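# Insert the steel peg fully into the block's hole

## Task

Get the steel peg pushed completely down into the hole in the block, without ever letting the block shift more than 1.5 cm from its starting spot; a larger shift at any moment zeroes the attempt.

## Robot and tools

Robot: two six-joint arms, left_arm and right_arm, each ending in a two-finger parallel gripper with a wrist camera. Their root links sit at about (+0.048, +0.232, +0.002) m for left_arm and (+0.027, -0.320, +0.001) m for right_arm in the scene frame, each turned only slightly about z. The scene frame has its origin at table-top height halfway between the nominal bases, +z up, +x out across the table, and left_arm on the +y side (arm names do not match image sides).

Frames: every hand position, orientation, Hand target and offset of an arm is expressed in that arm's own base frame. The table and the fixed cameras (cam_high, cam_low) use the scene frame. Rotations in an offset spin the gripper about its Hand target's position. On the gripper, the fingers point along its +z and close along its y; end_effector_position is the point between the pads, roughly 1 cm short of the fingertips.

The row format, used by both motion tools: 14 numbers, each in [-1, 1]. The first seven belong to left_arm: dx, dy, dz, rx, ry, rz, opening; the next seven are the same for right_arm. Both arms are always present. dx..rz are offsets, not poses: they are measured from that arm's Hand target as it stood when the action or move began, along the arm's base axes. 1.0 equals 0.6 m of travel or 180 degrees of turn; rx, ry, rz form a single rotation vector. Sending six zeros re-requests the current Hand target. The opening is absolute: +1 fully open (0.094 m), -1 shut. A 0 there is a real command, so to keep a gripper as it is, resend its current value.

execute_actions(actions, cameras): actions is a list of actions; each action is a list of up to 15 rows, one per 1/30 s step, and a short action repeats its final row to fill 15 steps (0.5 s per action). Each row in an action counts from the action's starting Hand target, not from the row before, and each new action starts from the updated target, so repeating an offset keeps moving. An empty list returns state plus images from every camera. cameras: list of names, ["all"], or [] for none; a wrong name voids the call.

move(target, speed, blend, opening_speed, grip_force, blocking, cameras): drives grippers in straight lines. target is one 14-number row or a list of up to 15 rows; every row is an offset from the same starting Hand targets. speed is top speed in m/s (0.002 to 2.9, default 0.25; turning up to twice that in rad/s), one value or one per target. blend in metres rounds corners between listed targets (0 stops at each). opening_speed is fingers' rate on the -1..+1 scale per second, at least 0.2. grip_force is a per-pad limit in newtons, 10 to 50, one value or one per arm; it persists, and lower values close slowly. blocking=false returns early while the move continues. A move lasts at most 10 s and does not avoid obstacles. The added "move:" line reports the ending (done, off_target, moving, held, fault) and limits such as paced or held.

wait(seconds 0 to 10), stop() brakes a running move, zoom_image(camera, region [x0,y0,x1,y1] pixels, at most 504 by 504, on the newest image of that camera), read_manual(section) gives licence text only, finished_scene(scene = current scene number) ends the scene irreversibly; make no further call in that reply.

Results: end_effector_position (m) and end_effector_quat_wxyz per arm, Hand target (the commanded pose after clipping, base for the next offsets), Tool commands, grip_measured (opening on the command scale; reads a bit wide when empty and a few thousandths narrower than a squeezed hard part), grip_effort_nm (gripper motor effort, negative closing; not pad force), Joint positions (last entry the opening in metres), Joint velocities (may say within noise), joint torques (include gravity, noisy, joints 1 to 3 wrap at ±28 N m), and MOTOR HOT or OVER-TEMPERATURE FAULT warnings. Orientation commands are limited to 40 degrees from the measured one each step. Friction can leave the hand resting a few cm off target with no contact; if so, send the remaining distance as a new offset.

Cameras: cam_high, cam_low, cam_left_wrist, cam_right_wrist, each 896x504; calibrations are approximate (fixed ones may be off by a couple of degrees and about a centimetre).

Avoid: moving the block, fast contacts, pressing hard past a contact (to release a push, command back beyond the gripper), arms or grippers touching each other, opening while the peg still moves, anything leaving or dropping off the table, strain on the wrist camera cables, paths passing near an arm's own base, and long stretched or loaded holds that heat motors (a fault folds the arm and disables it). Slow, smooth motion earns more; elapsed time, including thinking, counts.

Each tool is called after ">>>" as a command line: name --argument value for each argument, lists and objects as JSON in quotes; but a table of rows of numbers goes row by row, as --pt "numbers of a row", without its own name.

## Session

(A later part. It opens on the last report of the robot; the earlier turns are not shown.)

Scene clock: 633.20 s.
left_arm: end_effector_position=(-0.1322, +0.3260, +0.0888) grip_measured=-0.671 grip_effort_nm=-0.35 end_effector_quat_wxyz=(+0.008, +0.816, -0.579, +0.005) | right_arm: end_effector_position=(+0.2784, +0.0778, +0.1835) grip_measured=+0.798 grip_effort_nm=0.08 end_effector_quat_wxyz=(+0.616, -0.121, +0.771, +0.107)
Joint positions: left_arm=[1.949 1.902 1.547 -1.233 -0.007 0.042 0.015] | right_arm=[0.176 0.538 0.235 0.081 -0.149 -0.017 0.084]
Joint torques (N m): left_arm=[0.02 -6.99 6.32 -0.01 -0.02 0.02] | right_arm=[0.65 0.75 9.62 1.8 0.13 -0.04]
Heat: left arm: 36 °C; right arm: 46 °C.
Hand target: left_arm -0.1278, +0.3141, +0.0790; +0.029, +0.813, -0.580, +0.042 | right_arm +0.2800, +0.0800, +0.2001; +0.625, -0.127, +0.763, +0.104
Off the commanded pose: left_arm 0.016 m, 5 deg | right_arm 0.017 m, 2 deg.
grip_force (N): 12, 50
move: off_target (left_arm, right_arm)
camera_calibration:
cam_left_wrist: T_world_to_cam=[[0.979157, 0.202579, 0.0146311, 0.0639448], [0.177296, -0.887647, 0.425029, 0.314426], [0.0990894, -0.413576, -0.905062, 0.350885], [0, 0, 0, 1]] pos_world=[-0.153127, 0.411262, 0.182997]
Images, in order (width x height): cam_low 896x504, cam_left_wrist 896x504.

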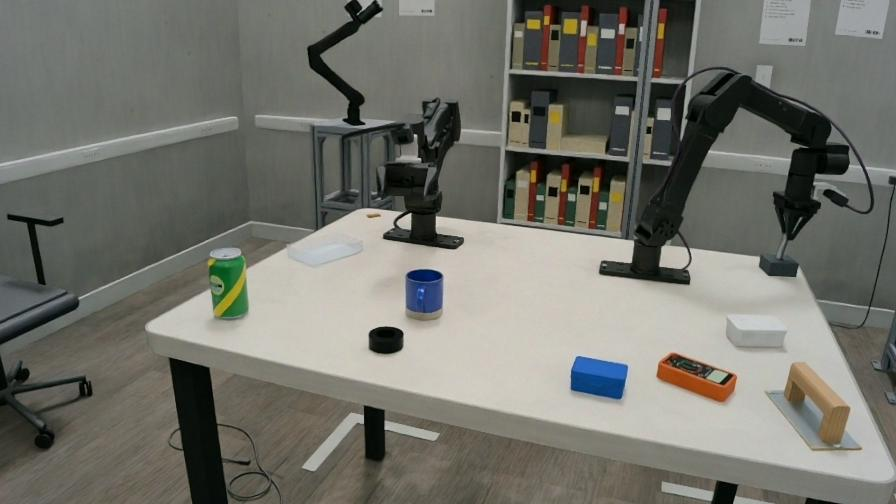

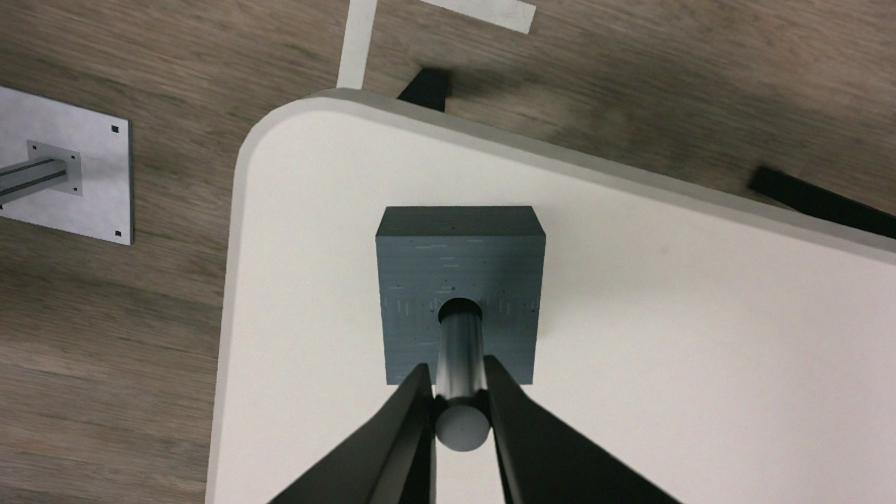

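>>> move --pt "-0.009 0.0245 -0.0033 0.030 0.0104 0 -0.9 0 0 0 0 0 0 0.8" --speed 0.05 --grip_force '[30, 50]'

Scene clock: 644.03 s.
left_arm: end_effector_position=(-0.1374, +0.3399, +0.0844) grip_measured=-0.677 grip_effort_nm=-0.68 end_effector_quat_wxyz=(-0.009, +0.815, -0.578, -0.020) | right_arm: end_effector_position=(+0.2784, +0.0778, +0.1835) grip_measured=+0.798 grip_effort_nm=0.08 end_effector_quat_wxyz=(+0.616, -0.121, +0.771, +0.107)
Joint positions: left_arm=[1.949 1.902 1.528 -1.153 -0.006 0.042 0.015] | right_arm=[0.176 0.538 0.235 0.081 -0.149 -0.017 0.084]
Joint torques (N m): left_arm=[0.17 -10 3.89 0.38 0.05 0.05] | right_arm=[0.54 0.76 9.59 1.79 0.12 -0.05]
Heat: left arm: 35 °C; right arm: 46 °C.
Hand target: left_arm -0.1332, +0.3288, +0.0771; +0.000, +0.814, -0.581, +0.001 | right_arm +0.2800, +0.0800, +0.2001; +0.625, -0.127, +0.763, +0.104
Off the commanded pose: left_arm 0.014 m, 3 deg | right_arm 0.017 m, 2 deg.
grip_force (N): 30, 50
move: off_target (left_arm, right_arm)

>>> move --pt "0.009 -0.0245 0.0033 -0.030 -0.0104 0 -0.9 0 0 0 0 0 0 0.8" --pt "0.009 -0.0245 0.0 -0.030 -0.0104 0.06 -0.9 0 0 0 0 0 0 0.8" --pt "0.009 -0.0245 -0.0033 -0.030 -0.0104 -0.06 -0.9 0 0 0 0 0 0 0.8" --pt "0.009 -0.0245 -0.0033 -0.030 -0.0104 0 -0.9 0 0 0 0 0 0 0.8" --speed '[0.08,0.2,0.2,0.2]' --blend '[0,0.005,0.005,0]' --cameras '["cam_left_wrist","cam_low"]'

>>> zoom_image --camera "cam_low" --region '[740, 210, 820, 290]'

>>> zoom_image --camera "cam_left_wrist" --region '[410, 270, 510, 440]'

Scene clock: 674.30 s.
left_arm: end_effector_position=(-0.1307, +0.3238, +0.0791) grip_measured=-0.677 grip_effort_nm=-0.67 end_effector_quat_wxyz=(+0.018, +0.810, -0.585, +0.021) | right_arm: end_effector_position=(+0.2784, +0.0778, +0.1835) grip_measured=+0.798 grip_effort_nm=0.08 end_effector_quat_wxyz=(+0.616, -0.121, +0.771, +0.107)
Joint positions: left_arm=[1.948 1.932 1.548 -1.241 -0.007 0.057 0.015] | right_arm=[0.176 0.538 0.235 0.081 -0.149 -0.017 0.084]
Joint torques (N m): left_arm=[0.05 -9.59 5.15 0.08 0.02 -0.12] | right_arm=[0.61 0.79 9.57 1.79 0.11 -0.06]
Heat: left arm: 36 °C; right arm: 46 °C.
Hand target: left_arm -0.1278, +0.3141, +0.0751; +0.029, +0.813, -0.580, +0.042 | right_arm +0.2800, +0.0800, +0.2001; +0.625, -0.127, +0.763, +0.104
Off the commanded pose: left_arm 0.011 m, 3 deg | right_arm 0.017 m, 2 deg.
grip_force (N): 30, 50
move: off_target (left_arm, right_arm)
camera_calibration:
cam_left_wrist: T_world_to_cam=[[0.98217, 0.186718, 0.0218919, 0.0680643], [0.15622, -0.875384, 0.457491, 0.307069], [0.104586, -0.445914, -0.888944, 0.351015], [0, 0, 0, 1]] pos_world=[-0.151532, 0.412617, 0.170061]
Images, in order (width x height): cam_low 896x504, cam_left_wrist 896x504.

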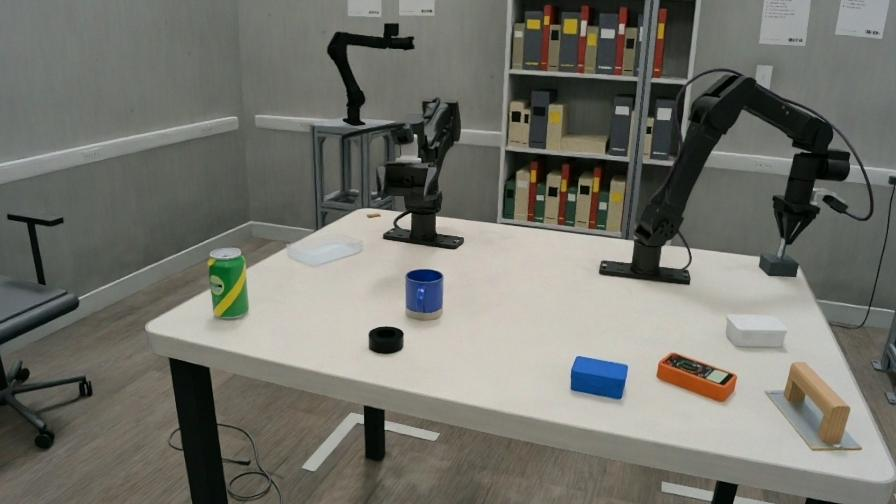

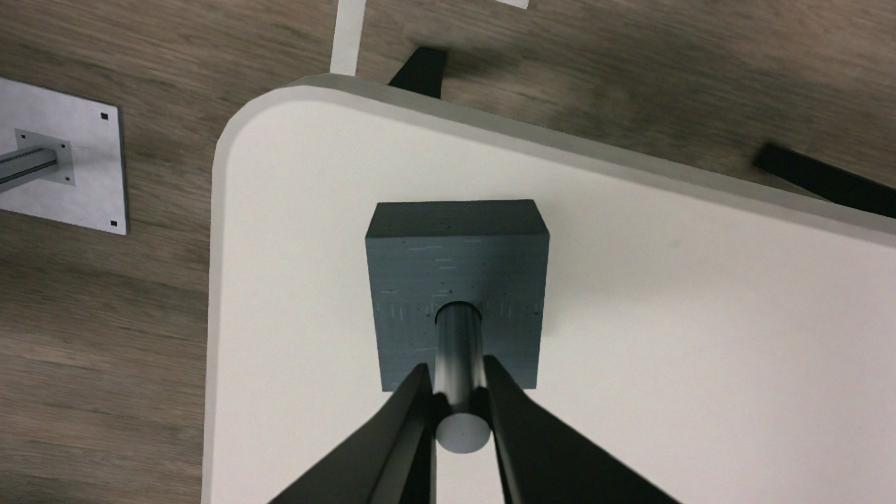

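Scaled by 6.300 from the camera's 896x504 image, which has a finer 1280x720 frame.

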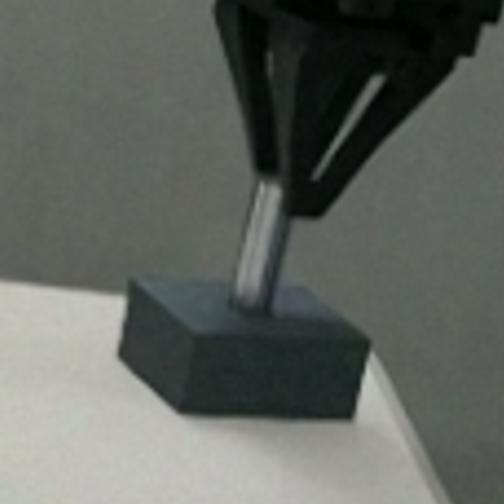

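Scaled by 2.965 from the camera's 896x504 image, which has a finer 1280x720 frame.

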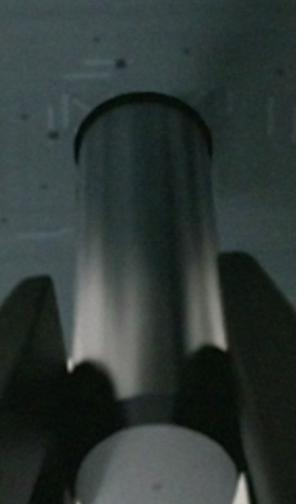

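>>> move --pt "-0.0011 0.0032 -0.01 0.006 0.0021 0.08 -0.9 0 0 0 0 0 0 0.8" --pt "-0.0017 0.0047 -0.0183 0.009 0.0031 -0.08 -0.9 0 0 0 0 0 0 0.8" --pt "-0.0017 0.0047 -0.0267 0.009 0.0031 0.08 -0.9 0 0 0 0 0 0 0.8" --pt "-0.0017 0.0047 -0.0367 0.009 0.0031 -0.08 -0.9 0 0 0 0 0 0 0.8" --pt "-0.0017 0.0047 -0.0417 0.009 0.0031 0 -0.9 0 0 0 0 0 0 0.8" --speed 0.25 --blend 0.005 --cameras '["cam_left_wrist","cam_low"]'

>>> zoom_image --camera "cam_low" --region '[740, 210, 820, 290]'

Scene clock: 688.83 s.
left_arm: end_effector_position=(-0.1306, +0.3219, +0.0574) grip_measured=-0.677 grip_effort_nm=-0.67 end_effector_quat_wxyz=(+0.018, +0.808, -0.589, +0.015) | right_arm: end_effector_position=(+0.2784, +0.0778, +0.1835) grip_measured=+0.798 grip_effort_nm=0.08 end_effector_quat_wxyz=(+0.616, -0.121, +0.771, +0.107)
Joint positions: left_arm=[1.946 1.932 1.461 -1.144 -0.014 0.065 0.015] | right_arm=[0.176 0.538 0.235 0.081 -0.149 -0.017 0.084]
Joint torques (N m): left_arm=[0.55 -9.37 4.46 0.38 0.09 -0.12] | right_arm=[0.58 0.8 9.59 1.79 0.11 -0.04]
Heat: left arm: 36 °C; right arm: 47 °C.
Hand target: left_arm -0.1288, +0.3169, +0.0501; +0.020, +0.813, -0.581, +0.030 | right_arm +0.2800, +0.0800, +0.2001; +0.625, -0.127, +0.763, +0.104
Off the commanded pose: left_arm 0.009 m, 2 deg | right_arm 0.017 m, 2 deg.
grip_force (N): 30, 50
move: off_target (right_arm)
camera_calibration:
cam_left_wrist: T_world_to_cam=[[0.984064, 0.177221, 0.0145284, 0.0724468], [0.151787, -0.879767, 0.450523, 0.31659], [0.0926238, -0.441138, -0.892647, 0.327851], [0, 0, 0, 1]] pos_world=[-0.149713, 0.410314, 0.148972]
Images, in order (width x height): cam_low 896x504, cam_left_wrist 896x504.

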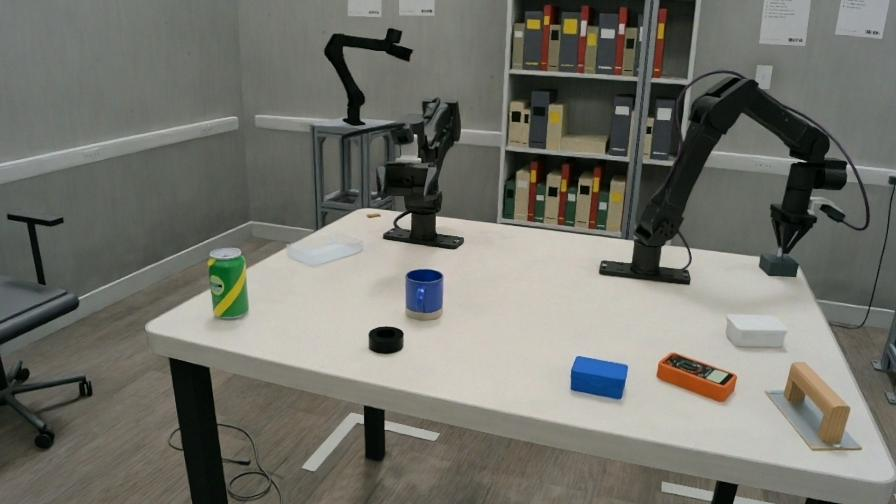

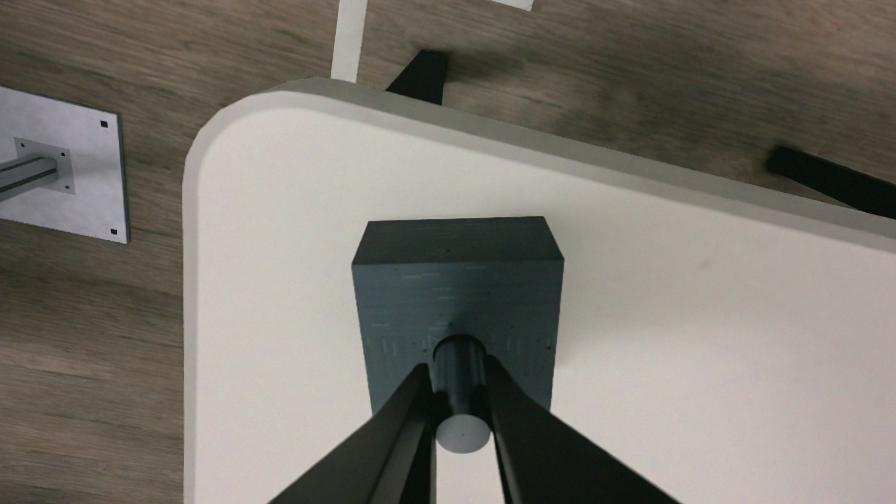

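Scaled by 6.300 from the camera's 896x504 image, which has a finer 1280x720 frame.

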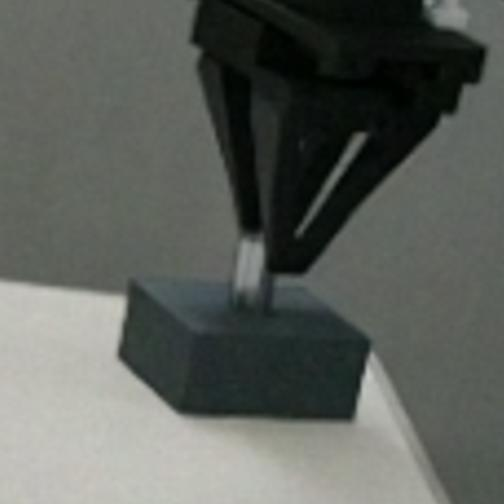

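>>> move --pt "0 0 -0.02 0 0 0.06 -0.9 0 0 0 0 0 0 0.8" --pt "0 0 -0.025 0 0 -0.04 -0.9 0 0 0 0 0 0 0.8" --speed 0.25 --blend 0.005

Scene clock: 699.90 s.
left_arm: end_effector_position=(-0.1303, +0.3220, +0.0539) grip_measured=-0.677 grip_effort_nm=-0.68 end_effector_quat_wxyz=(+0.013, +0.782, -0.623, +0.017) | right_arm: end_effector_position=(+0.2784, +0.0778, +0.1835) grip_measured=+0.798 grip_effort_nm=0.08 end_effector_quat_wxyz=(+0.616, -0.121, +0.771, +0.107)
Joint positions: left_arm=[1.949 1.932 1.447 -1.127 -0.006 0.154 0.015] | right_arm=[0.176 0.538 0.235 0.081 -0.149 -0.017 0.084]
Joint torques (N m): left_arm=[-0.39 -8.21 2.13 0.79 -0.04 0.15] | right_arm=[0.62 0.73 9.61 1.8 0.12 -0.04]
Heat: left arm: 36 °C; right arm: 47 °C.
Hand target: left_arm -0.1288, +0.3169, +0.0351; +0.022, +0.775, -0.631, +0.028 | right_arm +0.2800, +0.0800, +0.2001; +0.625, -0.127, +0.763, +0.104
Off the commanded pose: left_arm 0.020 m, 2 deg | right_arm 0.017 m, 2 deg.
grip_force (N): 30, 50
move: off_target (left_arm, right_arm)

>>> move --pt "0 0 0.033 0 0 0 -0.9 0 0 0 0 0 0 0.8" --pt "0 0 0.033 0 0 0 -0.3 0 0 0 0 0 0 0.8" --pt "0 0 0.14 0 0 0 -0.3 0 0 0 0 0 0 0.8" --speed 0.2 --opening_speed 0.8 --cameras '["cam_left_wrist","cam_low"]'

>>> zoom_image --camera "cam_low" --region '[740, 210, 820, 290]'

Scene clock: 707.87 s.
left_arm: end_effector_position=(-0.1266, +0.3106, +0.1036) grip_measured=-0.302 grip_effort_nm=0.09 end_effector_quat_wxyz=(+0.034, +0.779, -0.624, +0.049) | right_arm: end_effector_position=(+0.2784, +0.0778, +0.1835) grip_measured=+0.798 grip_effort_nm=0.08 end_effector_quat_wxyz=(+0.616, -0.121, +0.771, +0.107)
Joint positions: left_arm=[1.949 1.932 1.64 -1.397 -0.011 0.157 0.033] | right_arm=[0.176 0.538 0.235 0.081 -0.149 -0.017 0.084]
Joint torques (N m): left_arm=[-0.35 -12.64 8.2 0.16 -0.03 0.09] | right_arm=[0.59 0.75 9.57 1.8 0.12 -0.03]
Heat: left arm: 36 °C; right arm: 47 °C.
Hand target: left_arm -0.1288, +0.3169, +0.1191; +0.022, +0.775, -0.631, +0.028 | right_arm +0.2800, +0.0800, +0.2001; +0.625, -0.127, +0.763, +0.104
Off the commanded pose: left_arm 0.017 m, 3 deg | right_arm 0.017 m, 2 deg.
grip_force (N): 30, 50
move: off_target (left_arm, right_arm)
camera_calibration:
cam_left_wrist: T_world_to_cam=[[0.994886, 0.091537, 0.0426917, 0.0949229], [0.0569407, -0.857413, 0.511469, 0.259886], [0.0834228, -0.506423, -0.85824, 0.379343], [0, 0, 0, 1]] pos_world=[-0.140881, 0.406248, 0.188592]
Images, in order (width x height): cam_low 896x504, cam_left_wrist 896x504.

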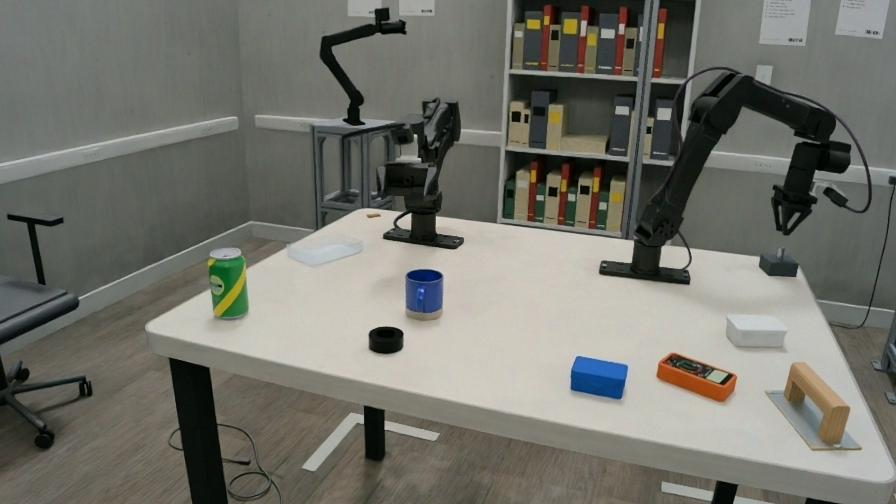

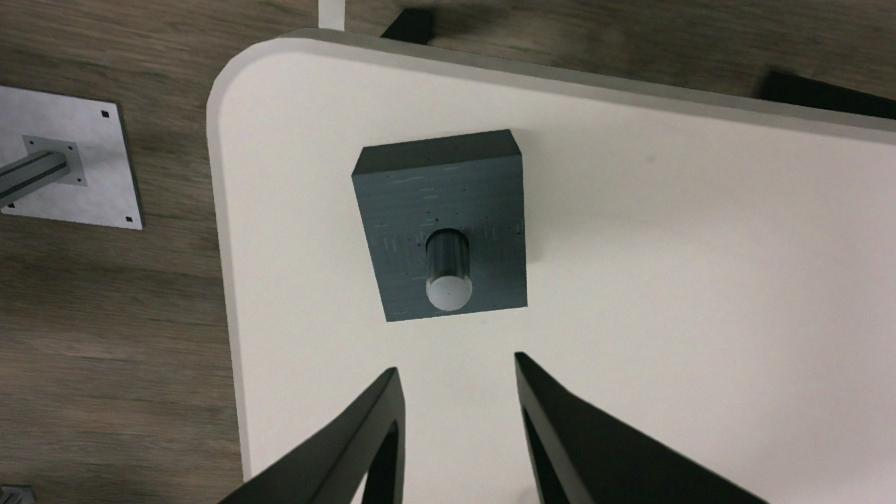

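Scaled by 6.300 from the camera's 896x504 image, which has a finer 1280x720 frame.

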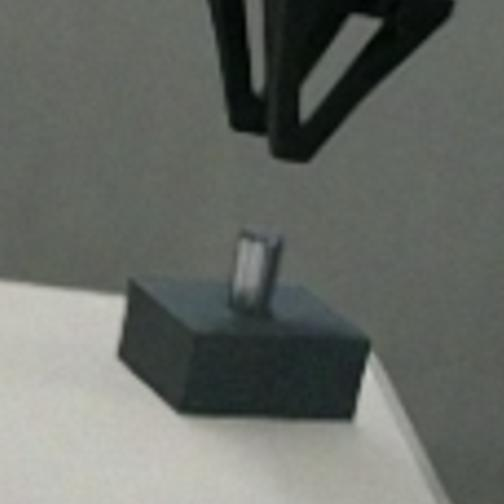

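>>> move --pt "-0.0037 0.0027 0.0 0.0211 0.0073 0 -0.3 0 0 0 0 0 0 0.8" --pt "-0.0037 0.0027 0.0 0.0211 0.0073 0 -1 0 0 0 0 0 0 0.8" --pt "-0.0037 0.0027 -0.05 0.0211 0.0073 0 -1 0 0 0 0 0 0 0.8" --speed 0.12 --opening_speed 0.8 --grip_force '[50, 50]' --cameras '["cam_left_wrist"]'

Scene clock: 731.67 s.
left_arm: end_effector_position=(-0.1284, +0.3150, +0.0803) grip_measured=-0.993 grip_effort_nm=-0.40 end_effector_quat_wxyz=(+0.017, +0.779, -0.626, +0.019) | right_arm: end_effector_position=(+0.2784, +0.0778, +0.1835) grip_measured=+0.798 grip_effort_nm=0.08 end_effector_quat_wxyz=(+0.616, -0.121, +0.771, +0.107)
Joint positions: left_arm=[1.949 1.893 1.499 -1.227 -0.011 0.161 0] | right_arm=[0.176 0.538 0.235 0.081 -0.149 -0.017 0.084]
Joint torques (N m): left_arm=[0.14 -13.34 4.78 0.63 -0.02 0.1] | right_arm=[0.59 0.77 9.61 1.79 0.11 -0.05]
Heat: left arm: 38 °C; right arm: 47 °C.
Hand target: left_arm -0.1310, +0.3185, +0.0891; +0.004, +0.776, -0.631, -0.002 | right_arm +0.2800, +0.0800, +0.2001; +0.625, -0.127, +0.763, +0.104
Off the commanded pose: left_arm 0.010 m, 3 deg | right_arm 0.017 m, 2 deg.
move: off_target (left_arm, right_arm); target 2's new opening was sent with left_arm's hand 0.012 m and 3 deg from that target
camera_calibration:
cam_left_wrist: T_world_to_cam=[[0.996122, 0.0848371, 0.0233084, 0.101139], [0.0650732, -0.888735, 0.453779, 0.291262], [0.0592123, -0.450503, -0.890809, 0.343609], [0, 0, 0, 1]] pos_world=[-0.140046, 0.405072, 0.171564]
Images, in order (width x height): cam_left_wrist 896x504.

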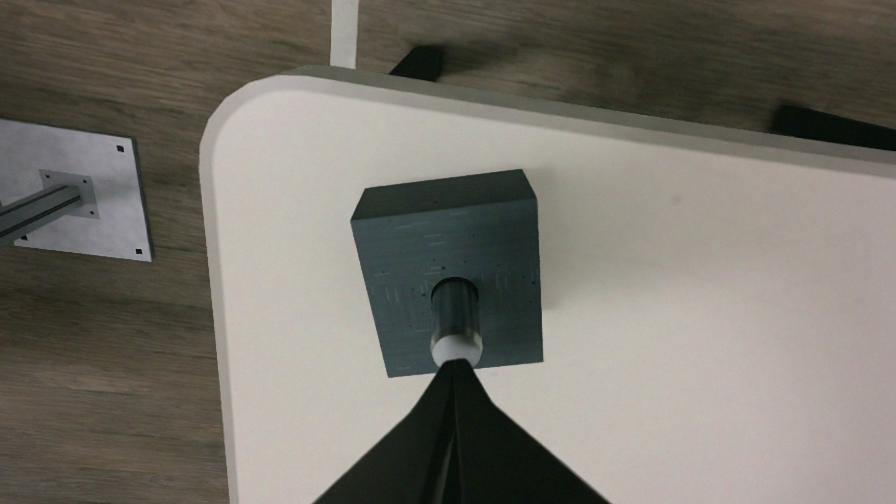

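>>> move --pt "-0.0015 0.0045 -0.05 0 0 0 -1 0 0 0 0 0 0 0.8" --speed 0.06 --cameras '["cam_left_wrist"]'

Scene clock: 735.17 s.
left_arm: end_effector_position=(-0.1281, +0.3150, +0.0697) grip_measured=-0.993 grip_effort_nm=-0.39 end_effector_quat_wxyz=(+0.011, +0.779, -0.626, +0.011) | right_arm: end_effector_position=(+0.2784, +0.0778, +0.1835) grip_measured=+0.798 grip_effort_nm=0.08 end_effector_quat_wxyz=(+0.616, -0.121, +0.771, +0.107)
Joint positions: left_arm=[1.949 1.88 1.441 -1.161 -0.009 0.161 0] | right_arm=[0.176 0.538 0.235 0.081 -0.149 -0.017 0.084]
Joint torques (N m): left_arm=[0.09 -9.13 3.1 1.11 0.01 0.08] | right_arm=[0.61 0.75 9.55 1.81 0.12 -0.04]
Heat: left arm: 38 °C; right arm: 47 °C.
Hand target: left_arm -0.1319, +0.3212, +0.0591; +0.004, +0.776, -0.631, -0.002 | right_arm +0.2800, +0.0800, +0.2001; +0.625, -0.127, +0.763, +0.104
Off the commanded pose: left_arm 0.013 m, 2 deg | right_arm 0.017 m, 2 deg.
move: off_target (left_arm, right_arm)
camera_calibration:
cam_left_wrist: T_world_to_cam=[[0.996244, 0.0844792, 0.0189992, 0.101459], [0.0677638, -0.897246, 0.4363, 0.300262], [0.0539053, -0.433374, -0.899601, 0.328608], [0, 0, 0, 1]] pos_world=[-0.139139, 0.403247, 0.162684]
Images, in order (width x height): cam_left_wrist 896x504.

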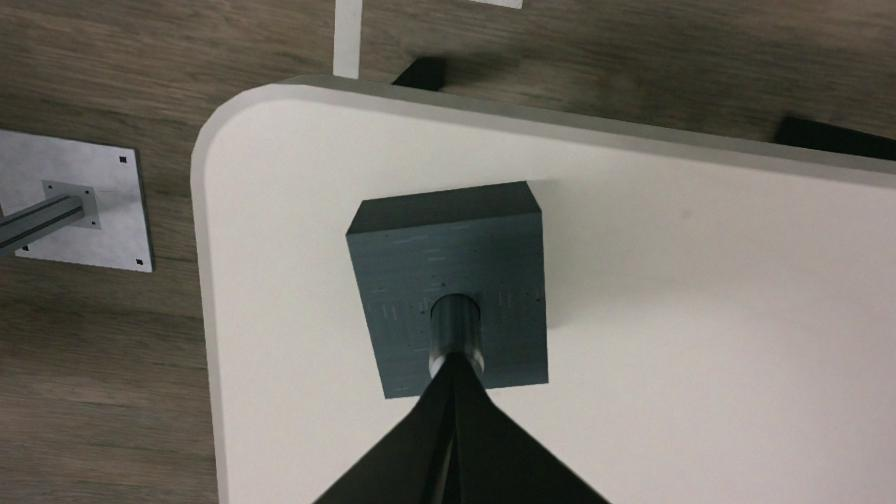

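>>> move --pt "0 0 -0.03 0 0 0 -1 0 0 0 0 0 0 0.8" --speed 0.06

Scene clock: 741.40 s.
left_arm: end_effector_position=(-0.1280, +0.3140, +0.0695) grip_measured=-0.993 grip_effort_nm=-0.40 end_effector_quat_wxyz=(+0.005, +0.779, -0.627, -0.002) | right_arm: end_effector_position=(+0.2784, +0.0778, +0.1835) grip_measured=+0.798 grip_effort_nm=0.08 end_effector_quat_wxyz=(+0.616, -0.121, +0.771, +0.107)
Joint positions: left_arm=[1.949 1.851 1.402 -1.124 -0.011 0.163 0] | right_arm=[0.176 0.538 0.235 0.081 -0.149 -0.017 0.084]
Joint torques (N m): left_arm=[0.12 -5.56 1.89 1.45 -0.02 0.09] | right_arm=[0.57 0.81 9.55 1.79 0.11 -0.05]
Heat: left arm: 38 °C; right arm: 47 °C.
Hand target: left_arm -0.1319, +0.3212, +0.0411; +0.004, +0.776, -0.631, -0.002 | right_arm +0.2800, +0.0800, +0.2001; +0.625, -0.127, +0.763, +0.104
Off the commanded pose: left_arm 0.030 m, 1 deg | right_arm 0.017 m, 2 deg.
move: off_target (left_arm, right_arm)

>>> move --pt "0 0 0.13 0 0 0 -1 0 0 0 0 0 0 0.8" --speed 0.15 --cameras '["cam_left_wrist","cam_low"]'

>>> zoom_image --camera "cam_low" --region '[740, 210, 820, 290]'

Scene clock: 745.73 s.
left_arm: end_effector_position=(-0.1290, +0.3164, +0.1117) grip_measured=-0.993 grip_effort_nm=-0.40 end_effector_quat_wxyz=(+0.009, +0.779, -0.627, +0.006) | right_arm: end_effector_position=(+0.2784, +0.0778, +0.1835) grip_measured=+0.798 grip_effort_nm=0.09 end_effector_quat_wxyz=(+0.616, -0.121, +0.771, +0.107)
Joint positions: left_arm=[1.949 1.857 1.579 -1.311 -0.011 0.163 0] | right_arm=[0.176 0.538 0.235 0.081 -0.149 -0.017 0.084]
Joint torques (N m): left_arm=[0.14 -9.43 8.29 0.36 0 0.1] | right_arm=[0.61 0.73 9.57 1.8 0.11 -0.05]
Heat: left arm: 38 °C; right arm: 47 °C.
Hand target: left_arm -0.1319, +0.3212, +0.1191; +0.004, +0.776, -0.631, -0.002 | right_arm +0.2800, +0.0800, +0.2001; +0.625, -0.127, +0.763, +0.104
Off the commanded pose: left_arm 0.009 m, 1 deg | right_arm 0.017 m, 2 deg.
move: off_target (right_arm)
camera_calibration:
cam_left_wrist: T_world_to_cam=[[0.996466, 0.0827441, 0.014459, 0.10255], [0.0686465, -0.901398, 0.427515, 0.285694], [0.0484076, -0.425012, -0.903893, 0.36422], [0, 0, 0, 1]] pos_world=[-0.139431, 0.403836, 0.205595]
Images, in order (width x height): cam_low 896x504, cam_left_wrist 896x504.

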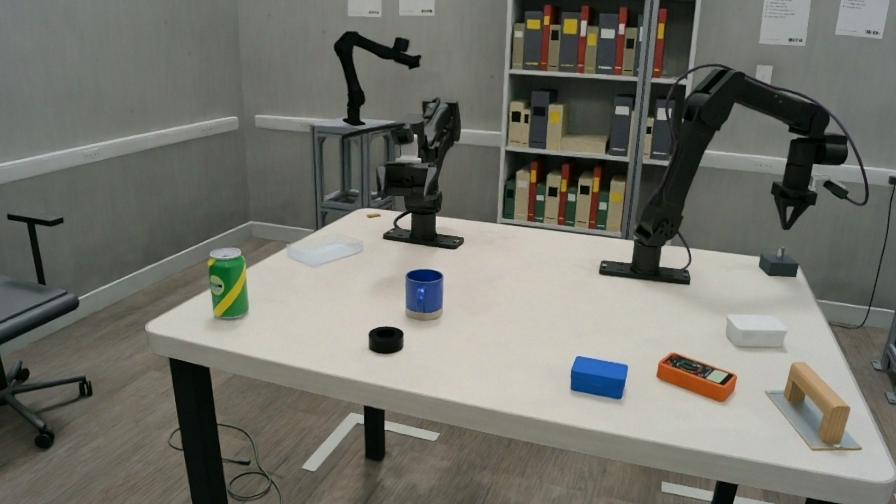

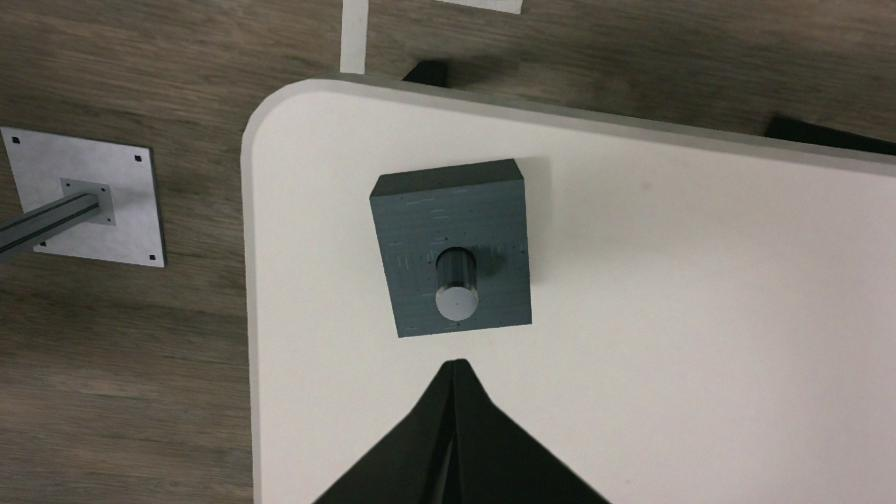

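Scaled by 6.300 from the camera's 896x504 image, which has a finer 1280x720 frame.

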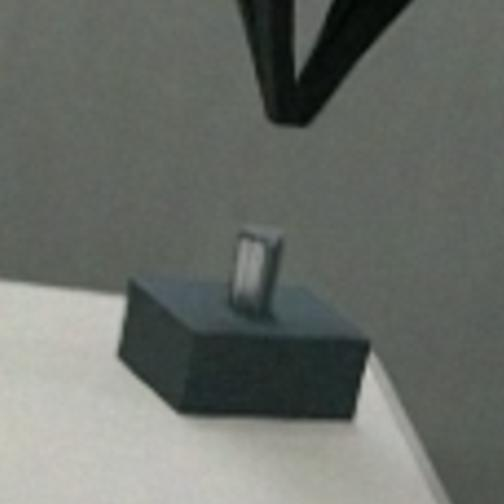

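>>> finished_scene --scene 2

The scene is finished: the task was done.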